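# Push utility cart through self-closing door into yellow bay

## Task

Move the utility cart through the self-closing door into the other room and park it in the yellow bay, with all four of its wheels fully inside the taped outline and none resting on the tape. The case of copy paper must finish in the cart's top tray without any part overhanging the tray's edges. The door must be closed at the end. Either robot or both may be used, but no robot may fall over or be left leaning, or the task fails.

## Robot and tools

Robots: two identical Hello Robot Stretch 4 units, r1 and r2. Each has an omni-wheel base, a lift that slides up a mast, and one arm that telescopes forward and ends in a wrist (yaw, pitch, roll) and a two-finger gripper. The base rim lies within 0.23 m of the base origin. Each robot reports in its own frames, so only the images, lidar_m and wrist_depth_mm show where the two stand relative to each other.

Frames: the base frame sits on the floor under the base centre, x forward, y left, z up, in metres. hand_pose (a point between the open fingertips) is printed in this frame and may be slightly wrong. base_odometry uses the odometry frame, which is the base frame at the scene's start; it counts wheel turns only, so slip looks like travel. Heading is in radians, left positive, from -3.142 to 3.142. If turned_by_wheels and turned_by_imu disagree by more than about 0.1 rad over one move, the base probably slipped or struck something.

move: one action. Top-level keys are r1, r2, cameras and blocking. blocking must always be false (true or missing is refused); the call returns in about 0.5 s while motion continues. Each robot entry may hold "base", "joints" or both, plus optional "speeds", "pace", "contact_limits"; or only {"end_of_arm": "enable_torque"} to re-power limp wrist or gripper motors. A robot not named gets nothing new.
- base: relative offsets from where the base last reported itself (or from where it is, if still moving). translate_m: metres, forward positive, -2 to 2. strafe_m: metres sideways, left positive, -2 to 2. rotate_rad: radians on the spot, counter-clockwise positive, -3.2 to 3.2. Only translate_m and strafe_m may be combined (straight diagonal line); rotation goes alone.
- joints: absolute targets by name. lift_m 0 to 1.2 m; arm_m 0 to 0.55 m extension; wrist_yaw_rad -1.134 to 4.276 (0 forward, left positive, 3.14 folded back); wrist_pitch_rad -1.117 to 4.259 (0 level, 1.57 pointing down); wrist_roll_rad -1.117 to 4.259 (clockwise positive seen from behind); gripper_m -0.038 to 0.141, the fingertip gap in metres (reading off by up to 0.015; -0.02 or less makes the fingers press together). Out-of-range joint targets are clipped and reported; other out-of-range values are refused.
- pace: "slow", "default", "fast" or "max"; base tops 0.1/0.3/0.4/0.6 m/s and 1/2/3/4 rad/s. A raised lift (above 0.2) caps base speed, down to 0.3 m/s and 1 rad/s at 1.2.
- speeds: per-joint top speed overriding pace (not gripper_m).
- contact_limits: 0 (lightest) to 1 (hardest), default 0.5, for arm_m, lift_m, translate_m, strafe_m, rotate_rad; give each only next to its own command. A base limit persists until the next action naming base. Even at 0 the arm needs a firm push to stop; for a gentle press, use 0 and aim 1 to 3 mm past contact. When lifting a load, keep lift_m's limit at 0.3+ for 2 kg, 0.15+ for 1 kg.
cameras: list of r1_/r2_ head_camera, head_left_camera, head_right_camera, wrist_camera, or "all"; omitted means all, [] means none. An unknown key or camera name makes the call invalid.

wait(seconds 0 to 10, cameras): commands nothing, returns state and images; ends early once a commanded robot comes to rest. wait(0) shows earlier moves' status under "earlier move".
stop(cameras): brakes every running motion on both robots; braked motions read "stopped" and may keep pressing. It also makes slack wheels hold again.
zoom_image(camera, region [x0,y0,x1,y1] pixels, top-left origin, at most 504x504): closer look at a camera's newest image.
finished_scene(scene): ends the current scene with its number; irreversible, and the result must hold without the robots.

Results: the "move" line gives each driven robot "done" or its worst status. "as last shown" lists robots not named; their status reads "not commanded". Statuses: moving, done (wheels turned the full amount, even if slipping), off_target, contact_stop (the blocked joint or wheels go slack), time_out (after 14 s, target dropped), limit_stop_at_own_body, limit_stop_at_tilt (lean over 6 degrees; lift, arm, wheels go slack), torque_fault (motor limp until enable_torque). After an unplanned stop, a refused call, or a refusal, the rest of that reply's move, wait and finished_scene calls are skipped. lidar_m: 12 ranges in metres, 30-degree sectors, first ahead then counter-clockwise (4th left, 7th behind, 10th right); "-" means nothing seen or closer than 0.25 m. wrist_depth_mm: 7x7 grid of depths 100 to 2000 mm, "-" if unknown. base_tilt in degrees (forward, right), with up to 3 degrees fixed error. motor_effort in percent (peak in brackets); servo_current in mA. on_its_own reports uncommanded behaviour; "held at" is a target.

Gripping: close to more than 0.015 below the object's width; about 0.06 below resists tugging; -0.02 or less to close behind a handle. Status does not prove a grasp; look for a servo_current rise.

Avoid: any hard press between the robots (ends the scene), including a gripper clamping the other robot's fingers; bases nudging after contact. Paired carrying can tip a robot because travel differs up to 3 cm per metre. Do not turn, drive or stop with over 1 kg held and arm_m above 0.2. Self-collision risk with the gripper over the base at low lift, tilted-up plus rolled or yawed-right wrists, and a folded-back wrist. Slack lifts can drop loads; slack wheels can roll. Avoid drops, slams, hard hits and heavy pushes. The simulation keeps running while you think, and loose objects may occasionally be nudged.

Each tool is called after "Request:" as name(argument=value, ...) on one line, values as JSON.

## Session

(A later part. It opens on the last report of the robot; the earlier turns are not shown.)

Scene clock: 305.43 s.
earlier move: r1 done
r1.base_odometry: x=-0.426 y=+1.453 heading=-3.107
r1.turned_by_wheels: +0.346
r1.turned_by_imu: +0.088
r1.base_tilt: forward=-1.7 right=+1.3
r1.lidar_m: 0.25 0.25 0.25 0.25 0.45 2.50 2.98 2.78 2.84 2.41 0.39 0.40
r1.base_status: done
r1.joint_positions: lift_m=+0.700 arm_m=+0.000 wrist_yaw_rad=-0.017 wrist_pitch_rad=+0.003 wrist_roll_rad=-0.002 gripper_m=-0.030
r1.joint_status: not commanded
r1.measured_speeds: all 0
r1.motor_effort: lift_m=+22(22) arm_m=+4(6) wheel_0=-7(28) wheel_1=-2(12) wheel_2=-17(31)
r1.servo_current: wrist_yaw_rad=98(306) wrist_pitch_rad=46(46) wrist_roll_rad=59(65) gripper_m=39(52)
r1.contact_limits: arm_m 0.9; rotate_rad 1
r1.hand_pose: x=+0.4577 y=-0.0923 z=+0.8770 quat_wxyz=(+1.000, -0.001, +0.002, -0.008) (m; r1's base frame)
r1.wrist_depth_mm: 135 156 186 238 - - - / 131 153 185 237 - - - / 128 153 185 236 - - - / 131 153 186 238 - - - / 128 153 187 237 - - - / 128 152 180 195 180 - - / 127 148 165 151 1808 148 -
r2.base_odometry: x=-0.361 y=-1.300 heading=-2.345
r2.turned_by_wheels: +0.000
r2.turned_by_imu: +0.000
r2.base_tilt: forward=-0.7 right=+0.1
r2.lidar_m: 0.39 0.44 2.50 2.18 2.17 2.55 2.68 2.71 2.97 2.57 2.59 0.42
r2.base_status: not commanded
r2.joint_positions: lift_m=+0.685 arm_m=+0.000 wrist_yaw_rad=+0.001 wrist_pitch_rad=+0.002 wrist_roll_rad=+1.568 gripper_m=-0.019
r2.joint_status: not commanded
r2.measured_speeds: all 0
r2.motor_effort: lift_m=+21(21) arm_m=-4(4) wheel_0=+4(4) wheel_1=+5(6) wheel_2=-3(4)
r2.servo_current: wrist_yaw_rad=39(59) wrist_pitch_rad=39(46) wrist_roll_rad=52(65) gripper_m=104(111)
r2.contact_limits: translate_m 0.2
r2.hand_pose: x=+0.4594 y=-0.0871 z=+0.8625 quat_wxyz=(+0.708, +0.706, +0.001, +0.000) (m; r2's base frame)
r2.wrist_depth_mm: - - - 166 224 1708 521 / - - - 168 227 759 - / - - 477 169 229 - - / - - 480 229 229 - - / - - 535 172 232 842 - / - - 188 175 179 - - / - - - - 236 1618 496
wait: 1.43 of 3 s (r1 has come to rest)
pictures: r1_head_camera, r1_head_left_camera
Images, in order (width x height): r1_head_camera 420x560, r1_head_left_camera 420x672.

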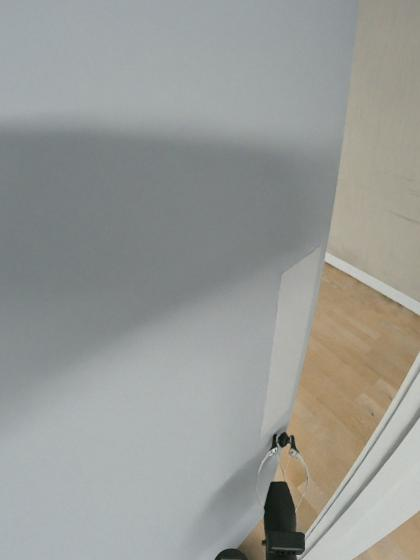

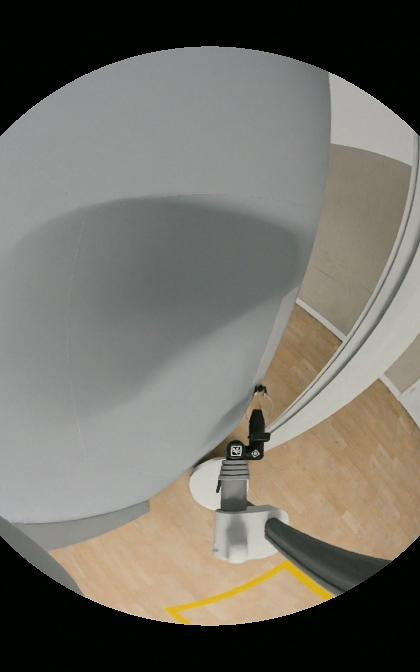

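Request:
move(blocking=false, r1={"base":{"translate_m":0.27,"strafe_m":0.2},"contact_limits":{"translate_m":1.0}}, cameras=[])

Request:
wait(seconds=3, cameras=["r1_head_camera","r1_head_left_camera","r2_head_camera"])

Scene clock: 309.93 s.
move: r1 moving
r1.base_odometry: x=-0.453 y=+1.432 heading=-3.108
r1.turned_by_wheels: -0.002
r1.turned_by_imu: -0.056
r1.base_tilt: forward=-1.7 right=+1.4
r1.lidar_m: 0.26 0.25 0.25 0.25 0.38 2.48 3.06 2.80 2.88 2.43 0.38 0.38
r1.base_status: translate_m moving; strafe_m moving
r1.joint_positions: lift_m=+0.700 arm_m=+0.000 wrist_yaw_rad=-0.017 wrist_pitch_rad=+0.003 wrist_roll_rad=-0.002 gripper_m=-0.030
r1.joint_status: not commanded
r1.measured_speeds: translate_m=+0.111 strafe_m=+0.095 rotate_rad=+0.023 lift_m=+0.000 arm_m=+0.000 wrist_yaw_rad=+0.000 wrist_pitch_rad=+0.000 wrist_roll_rad=+0.000
r1.motor_effort: lift_m=+22(22) arm_m=+5(5) wheel_0=-12(15) wheel_1=+17(17) wheel_2=-27(27)
r1.servo_current: wrist_yaw_rad=98(111) wrist_pitch_rad=39(52) wrist_roll_rad=39(59) gripper_m=39(46)
r1.contact_limits: arm_m 0.9; translate_m 1
r1.hand_pose: x=+0.4577 y=-0.0923 z=+0.8770 quat_wxyz=(+1.000, -0.001, +0.002, -0.008) (m; r1's base frame)
r1.wrist_depth_mm: 134 156 189 242 - - - / 131 156 189 240 - - - / 127 152 189 239 - - - / 130 153 191 238 - - - / 127 153 190 238 - - - / 126 152 181 198 181 - - / 129 147 170 153 1756 139 -
r2: as last shown
r2.lidar_m: 0.40 0.42 2.51 2.17 2.19 2.55 2.71 2.70 2.95 2.59 2.59 0.45
r2.motor_effort: lift_m=+21(21) arm_m=-4(4) wheel_0=+4(4) wheel_1=+5(6) wheel_2=-3(3)
r2.servo_current: wrist_yaw_rad=46(59) wrist_pitch_rad=46(46) wrist_roll_rad=52(52) gripper_m=98(117)
r2.contact_limits: translate_m 0.2
r2.wrist_depth_mm: - - - 166 224 1661 521 / - - - 167 226 759 - / - - 477 170 229 - - / - - 480 229 232 - - / - - 530 173 232 842 - / - - 188 174 179 - - / - - - - 237 1618 496
pictures: none
No camera images: "cameras" was empty.

Scene clock: 311.93 s.
earlier move: r1 done
r1.base_odometry: x=-0.689 y=+1.245 heading=-3.107
r1.turned_by_wheels: +0.002
r1.turned_by_imu: -0.028
r1.base_tilt: forward=-1.6 right=+1.3
r1.lidar_m: 0.41 0.25 0.25 0.25 0.25 0.41 3.19 3.11 3.16 0.39 0.40 2.23
r1.base_status: done
r1.joint_positions: lift_m=+0.700 arm_m=+0.000 wrist_yaw_rad=-0.002 wrist_pitch_rad=+0.003 wrist_roll_rad=-0.002 gripper_m=-0.030
r1.joint_status: not commanded
r1.measured_speeds: all 0
r1.motor_effort: lift_m=+21(22) arm_m=+4(5) wheel_0=-6(23) wheel_1=+13(33) wheel_2=-5(27)
r1.servo_current: wrist_yaw_rad=39(111) wrist_pitch_rad=39(52) wrist_roll_rad=46(65) gripper_m=39(52)
r1.contact_limits: arm_m 0.9; translate_m 1
r1.hand_pose: x=+0.4591 y=-0.0879 z=+0.8771 quat_wxyz=(+1.000, -0.001, +0.002, -0.001) (m; r1's base frame)
r1.wrist_depth_mm: - - - - - - - / - - - - - - - / - - - - - - - / - - - - - - - / - - - - - - - / - - - 198 - - - / - 1808 183 183 156 - -
r2.base_odometry: x=-0.361 y=-1.300 heading=-2.345
r2.turned_by_wheels: +0.000
r2.turned_by_imu: +0.000
r2.base_tilt: forward=-0.7 right=+0.0
r2.lidar_m: 0.41 0.44 2.50 2.16 2.19 2.57 2.72 2.71 2.94 2.59 2.60 0.43
r2.base_status: not commanded
r2.joint_positions: lift_m=+0.685 arm_m=+0.000 wrist_yaw_rad=+0.001 wrist_pitch_rad=+0.002 wrist_roll_rad=+1.568 gripper_m=-0.019
r2.joint_status: not commanded
r2.measured_speeds: all 0
r2.motor_effort: lift_m=+21(21) arm_m=-4(4) wheel_0=+3(4) wheel_1=+5(6) wheel_2=-3(3)
r2.servo_current: wrist_yaw_rad=52(59) wrist_pitch_rad=39(46) wrist_roll_rad=59(65) gripper_m=104(117)
r2.contact_limits: translate_m 0.2
r2.hand_pose: x=+0.4594 y=-0.0871 z=+0.8625 quat_wxyz=(+0.708, +0.706, +0.001, +0.000) (m; r2's base frame)
r2.wrist_depth_mm: - - - 167 224 1661 517 / - - - 168 227 759 - / - - 477 170 229 - - / - - 480 229 231 - - / - - 535 173 233 842 - / - - 188 174 179 - - / - - - - 236 1618 492
wait: 2.00 of 3 s (r1 has come to rest)
pictures: r1_head_camera, r1_head_left_camera, r2_head_camera
Images, in order (width x height): r1_head_camera 420x560, r1_head_left_camera 420x672, r2_head_camera 420x560.

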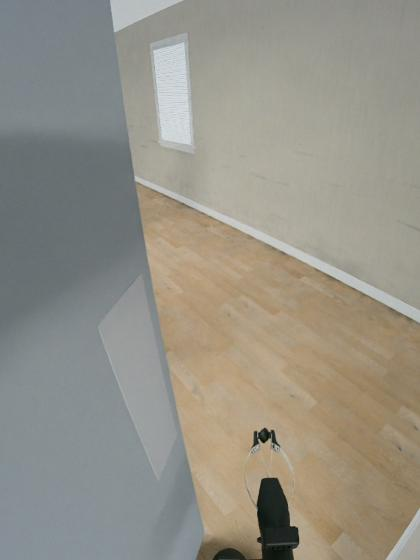

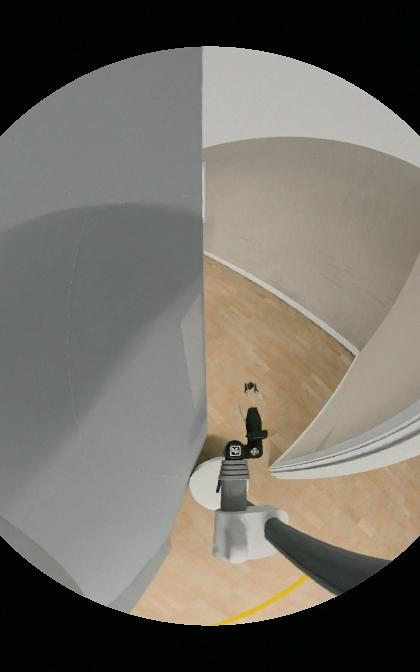

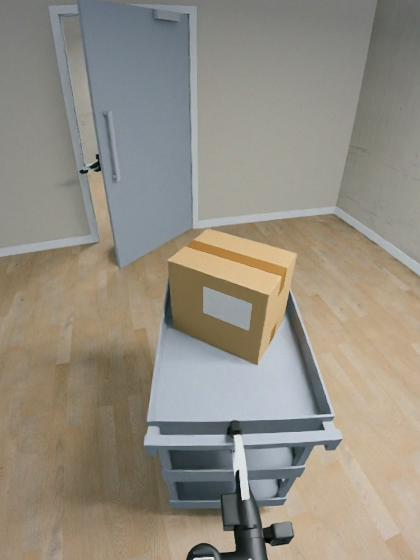

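Request:
move(blocking=false, r1={"base":{"translate_m":0.3,"strafe_m":0.28},"contact_limits":{"translate_m":1.0}}, cameras=[])

Request:
wait(seconds=3, cameras=["r1_head_left_camera","r2_head_camera"])

Scene clock: 316.90 s.
move: r1 moving
r1.base_odometry: x=-0.712 y=+1.221 heading=-3.106
r1.turned_by_wheels: +0.000
r1.turned_by_imu: +0.000
r1.base_tilt: forward=-1.6 right=+1.3
r1.lidar_m: 2.76 0.25 0.25 - 0.25 0.35 3.16 3.14 3.19 0.40 0.52 2.24
r1.base_status: translate_m moving; strafe_m moving
r1.joint_positions: lift_m=+0.700 arm_m=+0.000 wrist_yaw_rad=-0.002 wrist_pitch_rad=+0.003 wrist_roll_rad=-0.002 gripper_m=-0.030
r1.joint_status: not commanded
r1.measured_speeds: translate_m=+0.093 strafe_m=+0.087 rotate_rad=+0.000 lift_m=+0.000 arm_m=+0.000 wrist_yaw_rad=+0.000 wrist_pitch_rad=+0.000 wrist_roll_rad=+0.000
r1.motor_effort: lift_m=+21(21) arm_m=+4(4) wheel_0=-11(11) wheel_1=+22(24) wheel_2=-11(12)
r1.servo_current: wrist_yaw_rad=46(65) wrist_pitch_rad=46(52) wrist_roll_rad=59(59) gripper_m=46(46)
r1.contact_limits: arm_m 0.9; translate_m 1
r1.hand_pose: x=+0.4591 y=-0.0879 z=+0.8771 quat_wxyz=(+1.000, -0.001, +0.002, -0.001) (m; r1's base frame)
r1.wrist_depth_mm: - - - - - - - / - - - - - - - / - - - - - - - / - - - - - - - / - - - - - - - / - - - 198 - - - / - 1863 184 182 156 - -
r2: as last shown
r2.base_tilt: forward=-0.6 right=+0.0
r2.lidar_m: 0.40 0.44 2.51 2.18 2.17 2.57 2.73 2.72 2.97 2.59 2.58 0.43
r2.servo_current: wrist_yaw_rad=46(59) wrist_pitch_rad=39(46) wrist_roll_rad=46(52) gripper_m=111(111)
r2.contact_limits: translate_m 0.2
r2.wrist_depth_mm: - - - 166 224 1661 521 / - - - 168 226 759 - / - - 480 169 229 - - / - - 480 230 232 - - / - - 535 172 233 831 - / - - 189 174 178 - - / - - - - 237 1576 496
pictures: none
No camera images: "cameras" was empty.

Scene clock: 319.20 s.
earlier move: r1 done
r1.base_odometry: x=-0.979 y=+0.955 heading=-3.106
r1.turned_by_wheels: +0.000
r1.turned_by_imu: +0.003
r1.base_tilt: forward=-1.6 right=+1.3
r1.lidar_m: 2.86 1.42 0.25 - 0.25 0.25 0.53 3.51 0.70 0.71 1.46 2.29
r1.base_status: done
r1.joint_positions: lift_m=+0.700 arm_m=+0.000 wrist_yaw_rad=-0.002 wrist_pitch_rad=+0.003 wrist_roll_rad=-0.002 gripper_m=-0.030
r1.joint_status: not commanded
r1.measured_speeds: all 0
r1.motor_effort: lift_m=+21(21) arm_m=+4(4) wheel_0=-6(14) wheel_1=+9(24) wheel_2=-1(12)
r1.servo_current: wrist_yaw_rad=46(78) wrist_pitch_rad=39(52) wrist_roll_rad=46(65) gripper_m=39(52)
r1.contact_limits: arm_m 0.9; translate_m 1
r1.hand_pose: x=+0.4591 y=-0.0879 z=+0.8771 quat_wxyz=(+1.000, -0.001, +0.002, -0.001) (m; r1's base frame)
r1.wrist_depth_mm: - - - - - - - / - - - - - - - / - - - - - - - / - - - - - - - / - - - - - - - / - - - 198 - - - / 1921 1983 184 182 156 - -
r2.base_odometry: x=-0.361 y=-1.300 heading=-2.345
r2.turned_by_wheels: +0.000
r2.turned_by_imu: +0.000
r2.base_tilt: forward=-0.7 right=+0.1
r2.lidar_m: 0.39 0.45 2.51 2.18 2.16 2.59 2.71 2.73 2.98 2.59 2.58 0.42
r2.base_status: not commanded
r2.joint_positions: lift_m=+0.685 arm_m=+0.000 wrist_yaw_rad=+0.001 wrist_pitch_rad=+0.002 wrist_roll_rad=+1.568 gripper_m=-0.019
r2.joint_status: not commanded
r2.measured_speeds: all 0
r2.motor_effort: lift_m=+21(21) arm_m=-4(4) wheel_0=+4(4) wheel_1=+5(6) wheel_2=-3(3)
r2.servo_current: wrist_yaw_rad=52(59) wrist_pitch_rad=39(46) wrist_roll_rad=39(52) gripper_m=104(117)
r2.contact_limits: translate_m 0.2
r2.hand_pose: x=+0.4594 y=-0.0871 z=+0.8625 quat_wxyz=(+0.708, +0.706, +0.001, +0.000) (m; r2's base frame)
r2.wrist_depth_mm: - - - 166 225 1708 521 / - - - 167 227 759 - / - - 480 170 229 - - / - - 480 230 230 - - / - - 539 173 232 854 - / - - 188 174 178 - - / - - - - 237 1618 496
wait: 2.30 of 3 s (r1 has come to rest)
pictures: r1_head_left_camera, r2_head_camera
Images, in order (width x height): r1_head_left_camera 420x672, r2_head_camera 420x560.

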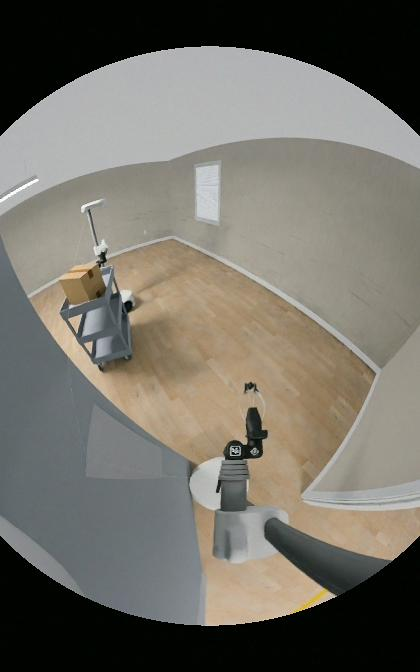

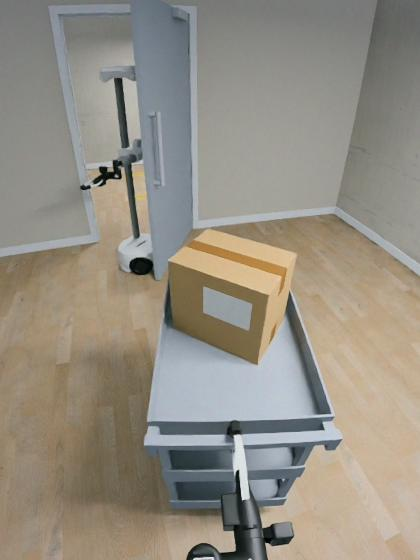

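Request:
move(blocking=false, r1={"base":{"strafe_m":0.28},"contact_limits":{"strafe_m":1.0}}, cameras=[])

Request:
wait(seconds=3, cameras=["r1_head_left_camera","r2_head_camera"])

Scene clock: 325.60 s.
move: r1 moving
r1.base_odometry: x=-0.977 y=+0.918 heading=-3.106
r1.turned_by_wheels: +0.000
r1.turned_by_imu: +0.001
r1.base_tilt: forward=-1.6 right=+1.2
r1.lidar_m: 2.88 1.41 0.25 - 0.25 0.25 0.47 3.54 0.73 0.73 1.52 2.32
r1.base_status: strafe_m moving
r1.joint_positions: lift_m=+0.700 arm_m=+0.000 wrist_yaw_rad=-0.002 wrist_pitch_rad=+0.003 wrist_roll_rad=-0.002 gripper_m=-0.030
r1.joint_status: not commanded
r1.measured_speeds: translate_m=-0.001 strafe_m=+0.140 rotate_rad=+0.003 lift_m=+0.000 arm_m=+0.000 wrist_yaw_rad=+0.000 wrist_pitch_rad=+0.000 wrist_roll_rad=+0.000
r1.motor_effort: lift_m=+21(21) arm_m=+4(4) wheel_0=-14(17) wheel_1=+18(19) wheel_2=+1(1)
r1.servo_current: wrist_yaw_rad=59(65) wrist_pitch_rad=33(46) wrist_roll_rad=46(59) gripper_m=46(46)
r1.contact_limits: arm_m 0.9; strafe_m 1
r1.hand_pose: x=+0.4591 y=-0.0879 z=+0.8771 quat_wxyz=(+1.000, -0.001, +0.002, -0.001) (m; r1's base frame)
r1.wrist_depth_mm: - - - - - - - / - - - - - - - / - - - - - - - / - - - - - - - / - - - - - - - / - - - 198 - - - / 1863 1921 184 182 156 - -
r2: as last shown
r2.base_tilt: forward=-0.6 right=+0.1
r2.lidar_m: 0.41 0.42 2.49 2.18 2.19 2.56 2.71 2.71 2.94 2.58 2.58 0.44
r2.motor_effort: lift_m=+21(21) arm_m=-4(4) wheel_0=+4(4) wheel_1=+6(6) wheel_2=-3(3)
r2.servo_current: wrist_yaw_rad=46(59) wrist_pitch_rad=39(46) wrist_roll_rad=46(59) gripper_m=104(111)
r2.contact_limits: translate_m 0.2
r2.wrist_depth_mm: - - - 166 224 1708 521 / - - - 168 226 759 - / - - 477 169 229 - - / - - 477 229 230 - - / - - 530 173 233 831 - / - - 189 174 178 - - / - - - - 238 1576 492
pictures: none
No camera images: "cameras" was empty.

Scene clock: 327.37 s.
earlier move: r1 done
r1.base_odometry: x=-0.969 y=+0.675 heading=-3.106
r1.turned_by_wheels: -0.001
r1.turned_by_imu: +0.001
r1.base_tilt: forward=-1.6 right=+1.3
r1.lidar_m: 3.14 1.28 0.25 0.25 - 0.25 0.30 3.69 1.04 0.93 1.92 2.52
r1.base_status: done
r1.joint_positions: lift_m=+0.700 arm_m=+0.000 wrist_yaw_rad=-0.002 wrist_pitch_rad=+0.003 wrist_roll_rad=-0.002 gripper_m=-0.030
r1.joint_status: not commanded
r1.measured_speeds: all 0
r1.motor_effort: lift_m=+21(21) arm_m=+4(4) wheel_0=-4(18) wheel_1=+2(19) wheel_2=+1(2)
r1.servo_current: wrist_yaw_rad=52(65) wrist_pitch_rad=46(52) wrist_roll_rad=52(65) gripper_m=46(52)
r1.contact_limits: arm_m 0.9; strafe_m 1
r1.hand_pose: x=+0.4591 y=-0.0879 z=+0.8771 quat_wxyz=(+1.000, -0.001, +0.002, -0.001) (m; r1's base frame)
r1.wrist_depth_mm: - - - - - - - / - - - - - - - / - - - - - - - / - - - - - - - / - - - - - - - / - - - 198 - - - / 1618 1808 183 182 156 - -
r2.base_odometry: x=-0.361 y=-1.300 heading=-2.345
r2.turned_by_wheels: +0.000
r2.turned_by_imu: +0.000
r2.base_tilt: forward=-0.7 right=+0.1
r2.lidar_m: 0.39 0.43 2.48 2.16 2.17 2.56 2.70 2.72 2.95 2.58 2.58 0.43
r2.base_status: not commanded
r2.joint_positions: lift_m=+0.685 arm_m=+0.000 wrist_yaw_rad=+0.001 wrist_pitch_rad=+0.002 wrist_roll_rad=+1.568 gripper_m=-0.019
r2.joint_status: not commanded
r2.measured_speeds: all 0
r2.motor_effort: lift_m=+21(21) arm_m=-4(4) wheel_0=+4(4) wheel_1=+5(6) wheel_2=-3(3)
r2.servo_current: wrist_yaw_rad=59(59) wrist_pitch_rad=26(46) wrist_roll_rad=33(59) gripper_m=104(111)
r2.contact_limits: translate_m 0.2
r2.hand_pose: x=+0.4594 y=-0.0871 z=+0.8625 quat_wxyz=(+0.708, +0.706, +0.001, +0.000) (m; r2's base frame)
r2.wrist_depth_mm: - - - 166 224 1708 517 / - - - 168 226 759 - / - - 477 170 229 - - / - - 480 229 230 - - / - - 535 172 233 842 - / - - 189 174 178 - - / - - - - 237 1618 496
wait: 1.77 of 3 s (r1 has come to rest)
pictures: r1_head_left_camera, r2_head_camera
Images, in order (width x height): r1_head_left_camera 420x672, r2_head_camera 420x560.

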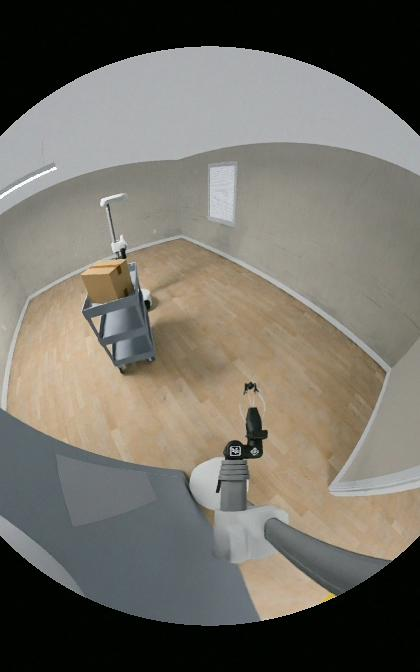

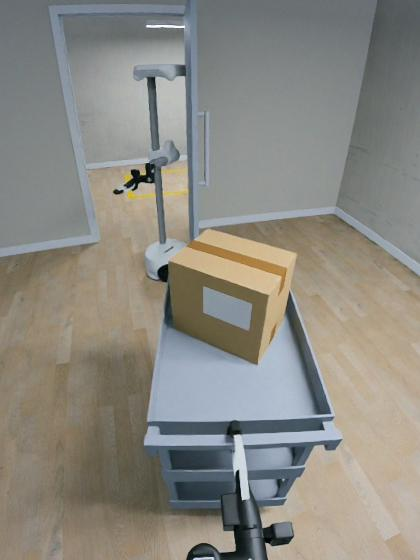

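Request:
move(blocking=false, r1={"base":{"translate_m":-0.18,"strafe_m":0.3},"contact_limits":{"strafe_m":1.0}}, cameras=[])

Request:
wait(seconds=3, cameras=["r1_head_left_camera","r2_head_camera"])

Scene clock: 333.33 s.
move: r1 moving
r1.base_odometry: x=-0.952 y=+0.649 heading=-3.106
r1.turned_by_wheels: +0.000
r1.turned_by_imu: +0.000
r1.base_tilt: forward=-1.6 right=+1.3
r1.lidar_m: 3.16 1.27 0.28 0.25 - 0.25 0.28 0.95 1.10 0.97 1.94 2.52
r1.base_status: translate_m moving; strafe_m moving
r1.joint_positions: lift_m=+0.700 arm_m=+0.000 wrist_yaw_rad=-0.002 wrist_pitch_rad=+0.003 wrist_roll_rad=-0.002 gripper_m=-0.030
r1.joint_status: not commanded
r1.measured_speeds: translate_m=-0.063 strafe_m=+0.104 rotate_rad=-0.001 lift_m=+0.000 arm_m=+0.000 wrist_yaw_rad=+0.000 wrist_pitch_rad=+0.000 wrist_roll_rad=+0.000
r1.motor_effort: lift_m=+21(21) arm_m=+4(4) wheel_0=-17(19) wheel_1=+15(16) wheel_2=+10(11)
r1.servo_current: wrist_yaw_rad=46(65) wrist_pitch_rad=46(52) wrist_roll_rad=33(52) gripper_m=46(46)
r1.contact_limits: arm_m 0.9; strafe_m 1
r1.hand_pose: x=+0.4591 y=-0.0879 z=+0.8771 quat_wxyz=(+1.000, -0.001, +0.002, -0.001) (m; r1's base frame)
r1.wrist_depth_mm: - - - - - - - / - - - - - - - / - - - - - - - / 1921 - - - - - - / - - - - - - - / - - - 198 - - - / 1708 1808 184 182 156 - 1983
r2: as last shown
r2.lidar_m: 0.38 0.42 2.49 2.16 2.16 2.55 2.70 2.72 2.97 2.58 2.59 0.43
r2.servo_current: wrist_yaw_rad=52(52) wrist_pitch_rad=39(46) wrist_roll_rad=46(59) gripper_m=104(111)
r2.contact_limits: translate_m 0.2
r2.wrist_depth_mm: - - - 166 224 1661 521 / - - - 168 227 768 - / - - 477 169 229 - - / - - 484 229 231 - - / - - 530 173 233 831 - / - - 188 174 178 - - / - - - - 237 1618 496
pictures: none
No camera images: "cameras" was empty.

Scene clock: 336.33 s.
earlier move: r1 contact_stop
r1.base_odometry: x=-0.828 y=+0.432 heading=-3.115
r1.turned_by_wheels: -0.009
r1.turned_by_imu: -0.047
r1.base_tilt: forward=-1.6 right=+1.3
r1.lidar_m: 3.33 1.26 3.56 0.25 0.25 - 0.25 0.35 3.75 1.18 1.80 2.75
r1.base_status: translate_m contact_stop; strafe_m contact_stop
r1.joint_positions: lift_m=+0.700 arm_m=+0.000 wrist_yaw_rad=-0.001 wrist_pitch_rad=+0.003 wrist_roll_rad=-0.002 gripper_m=-0.030
r1.joint_status: not commanded
r1.measured_speeds: all 0
r1.on_its_own: the wheels are slack since a contact_stop
r1.motor_effort: lift_m=+20(21) arm_m=+4(4) wheel_0=-2(31) wheel_1=+1(17) wheel_2=+0(27)
r1.servo_current: wrist_yaw_rad=46(72) wrist_pitch_rad=46(52) wrist_roll_rad=52(72) gripper_m=46(52)
r1.contact_limits: arm_m 0.9; strafe_m 1
r1.hand_pose: x=+0.4592 y=-0.0876 z=+0.8773 quat_wxyz=(+1.000, -0.001, +0.001, +0.000) (m; r1's base frame)
r1.wrist_depth_mm: - - - - - - - / - - - - - - - / - - - - - - - / 1025 - - - - - - / - - - - - - - / - - - 197 - - - / - 1808 183 183 156 - -
r2.base_odometry: x=-0.361 y=-1.300 heading=-2.345
r2.turned_by_wheels: +0.000
r2.turned_by_imu: +0.000
r2.base_tilt: forward=-0.7 right=+0.1
r2.lidar_m: 0.41 0.43 2.48 2.17 2.18 2.59 2.71 2.69 2.98 2.57 2.59 0.42
r2.base_status: not commanded
r2.joint_positions: lift_m=+0.685 arm_m=+0.000 wrist_yaw_rad=+0.001 wrist_pitch_rad=+0.002 wrist_roll_rad=+1.568 gripper_m=-0.019
r2.joint_status: not commanded
r2.measured_speeds: all 0
r2.motor_effort: lift_m=+21(21) arm_m=-4(4) wheel_0=+3(4) wheel_1=+5(6) wheel_2=-3(3)
r2.servo_current: wrist_yaw_rad=33(65) wrist_pitch_rad=39(52) wrist_roll_rad=39(59) gripper_m=98(111)
r2.contact_limits: translate_m 0.2
r2.hand_pose: x=+0.4594 y=-0.0871 z=+0.8625 quat_wxyz=(+0.708, +0.706, +0.001, +0.000) (m; r2's base frame)
r2.wrist_depth_mm: - - - 166 225 1661 525 / - - - 168 227 759 - / - - 477 170 229 - - / - - 480 230 231 - - / - - 530 173 233 842 - / - - 189 175 177 - - / - - - - 236 1618 496
wait: 3.00 s; no rest
pictures: r1_head_left_camera, r2_head_camera
Images, in order (width x height): r1_head_left_camera 420x672, r2_head_camera 420x560.

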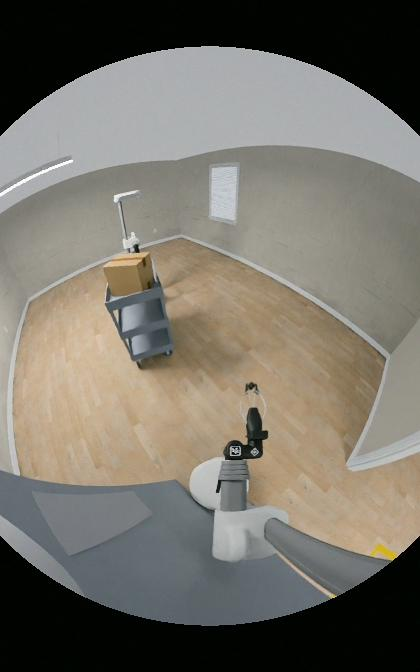

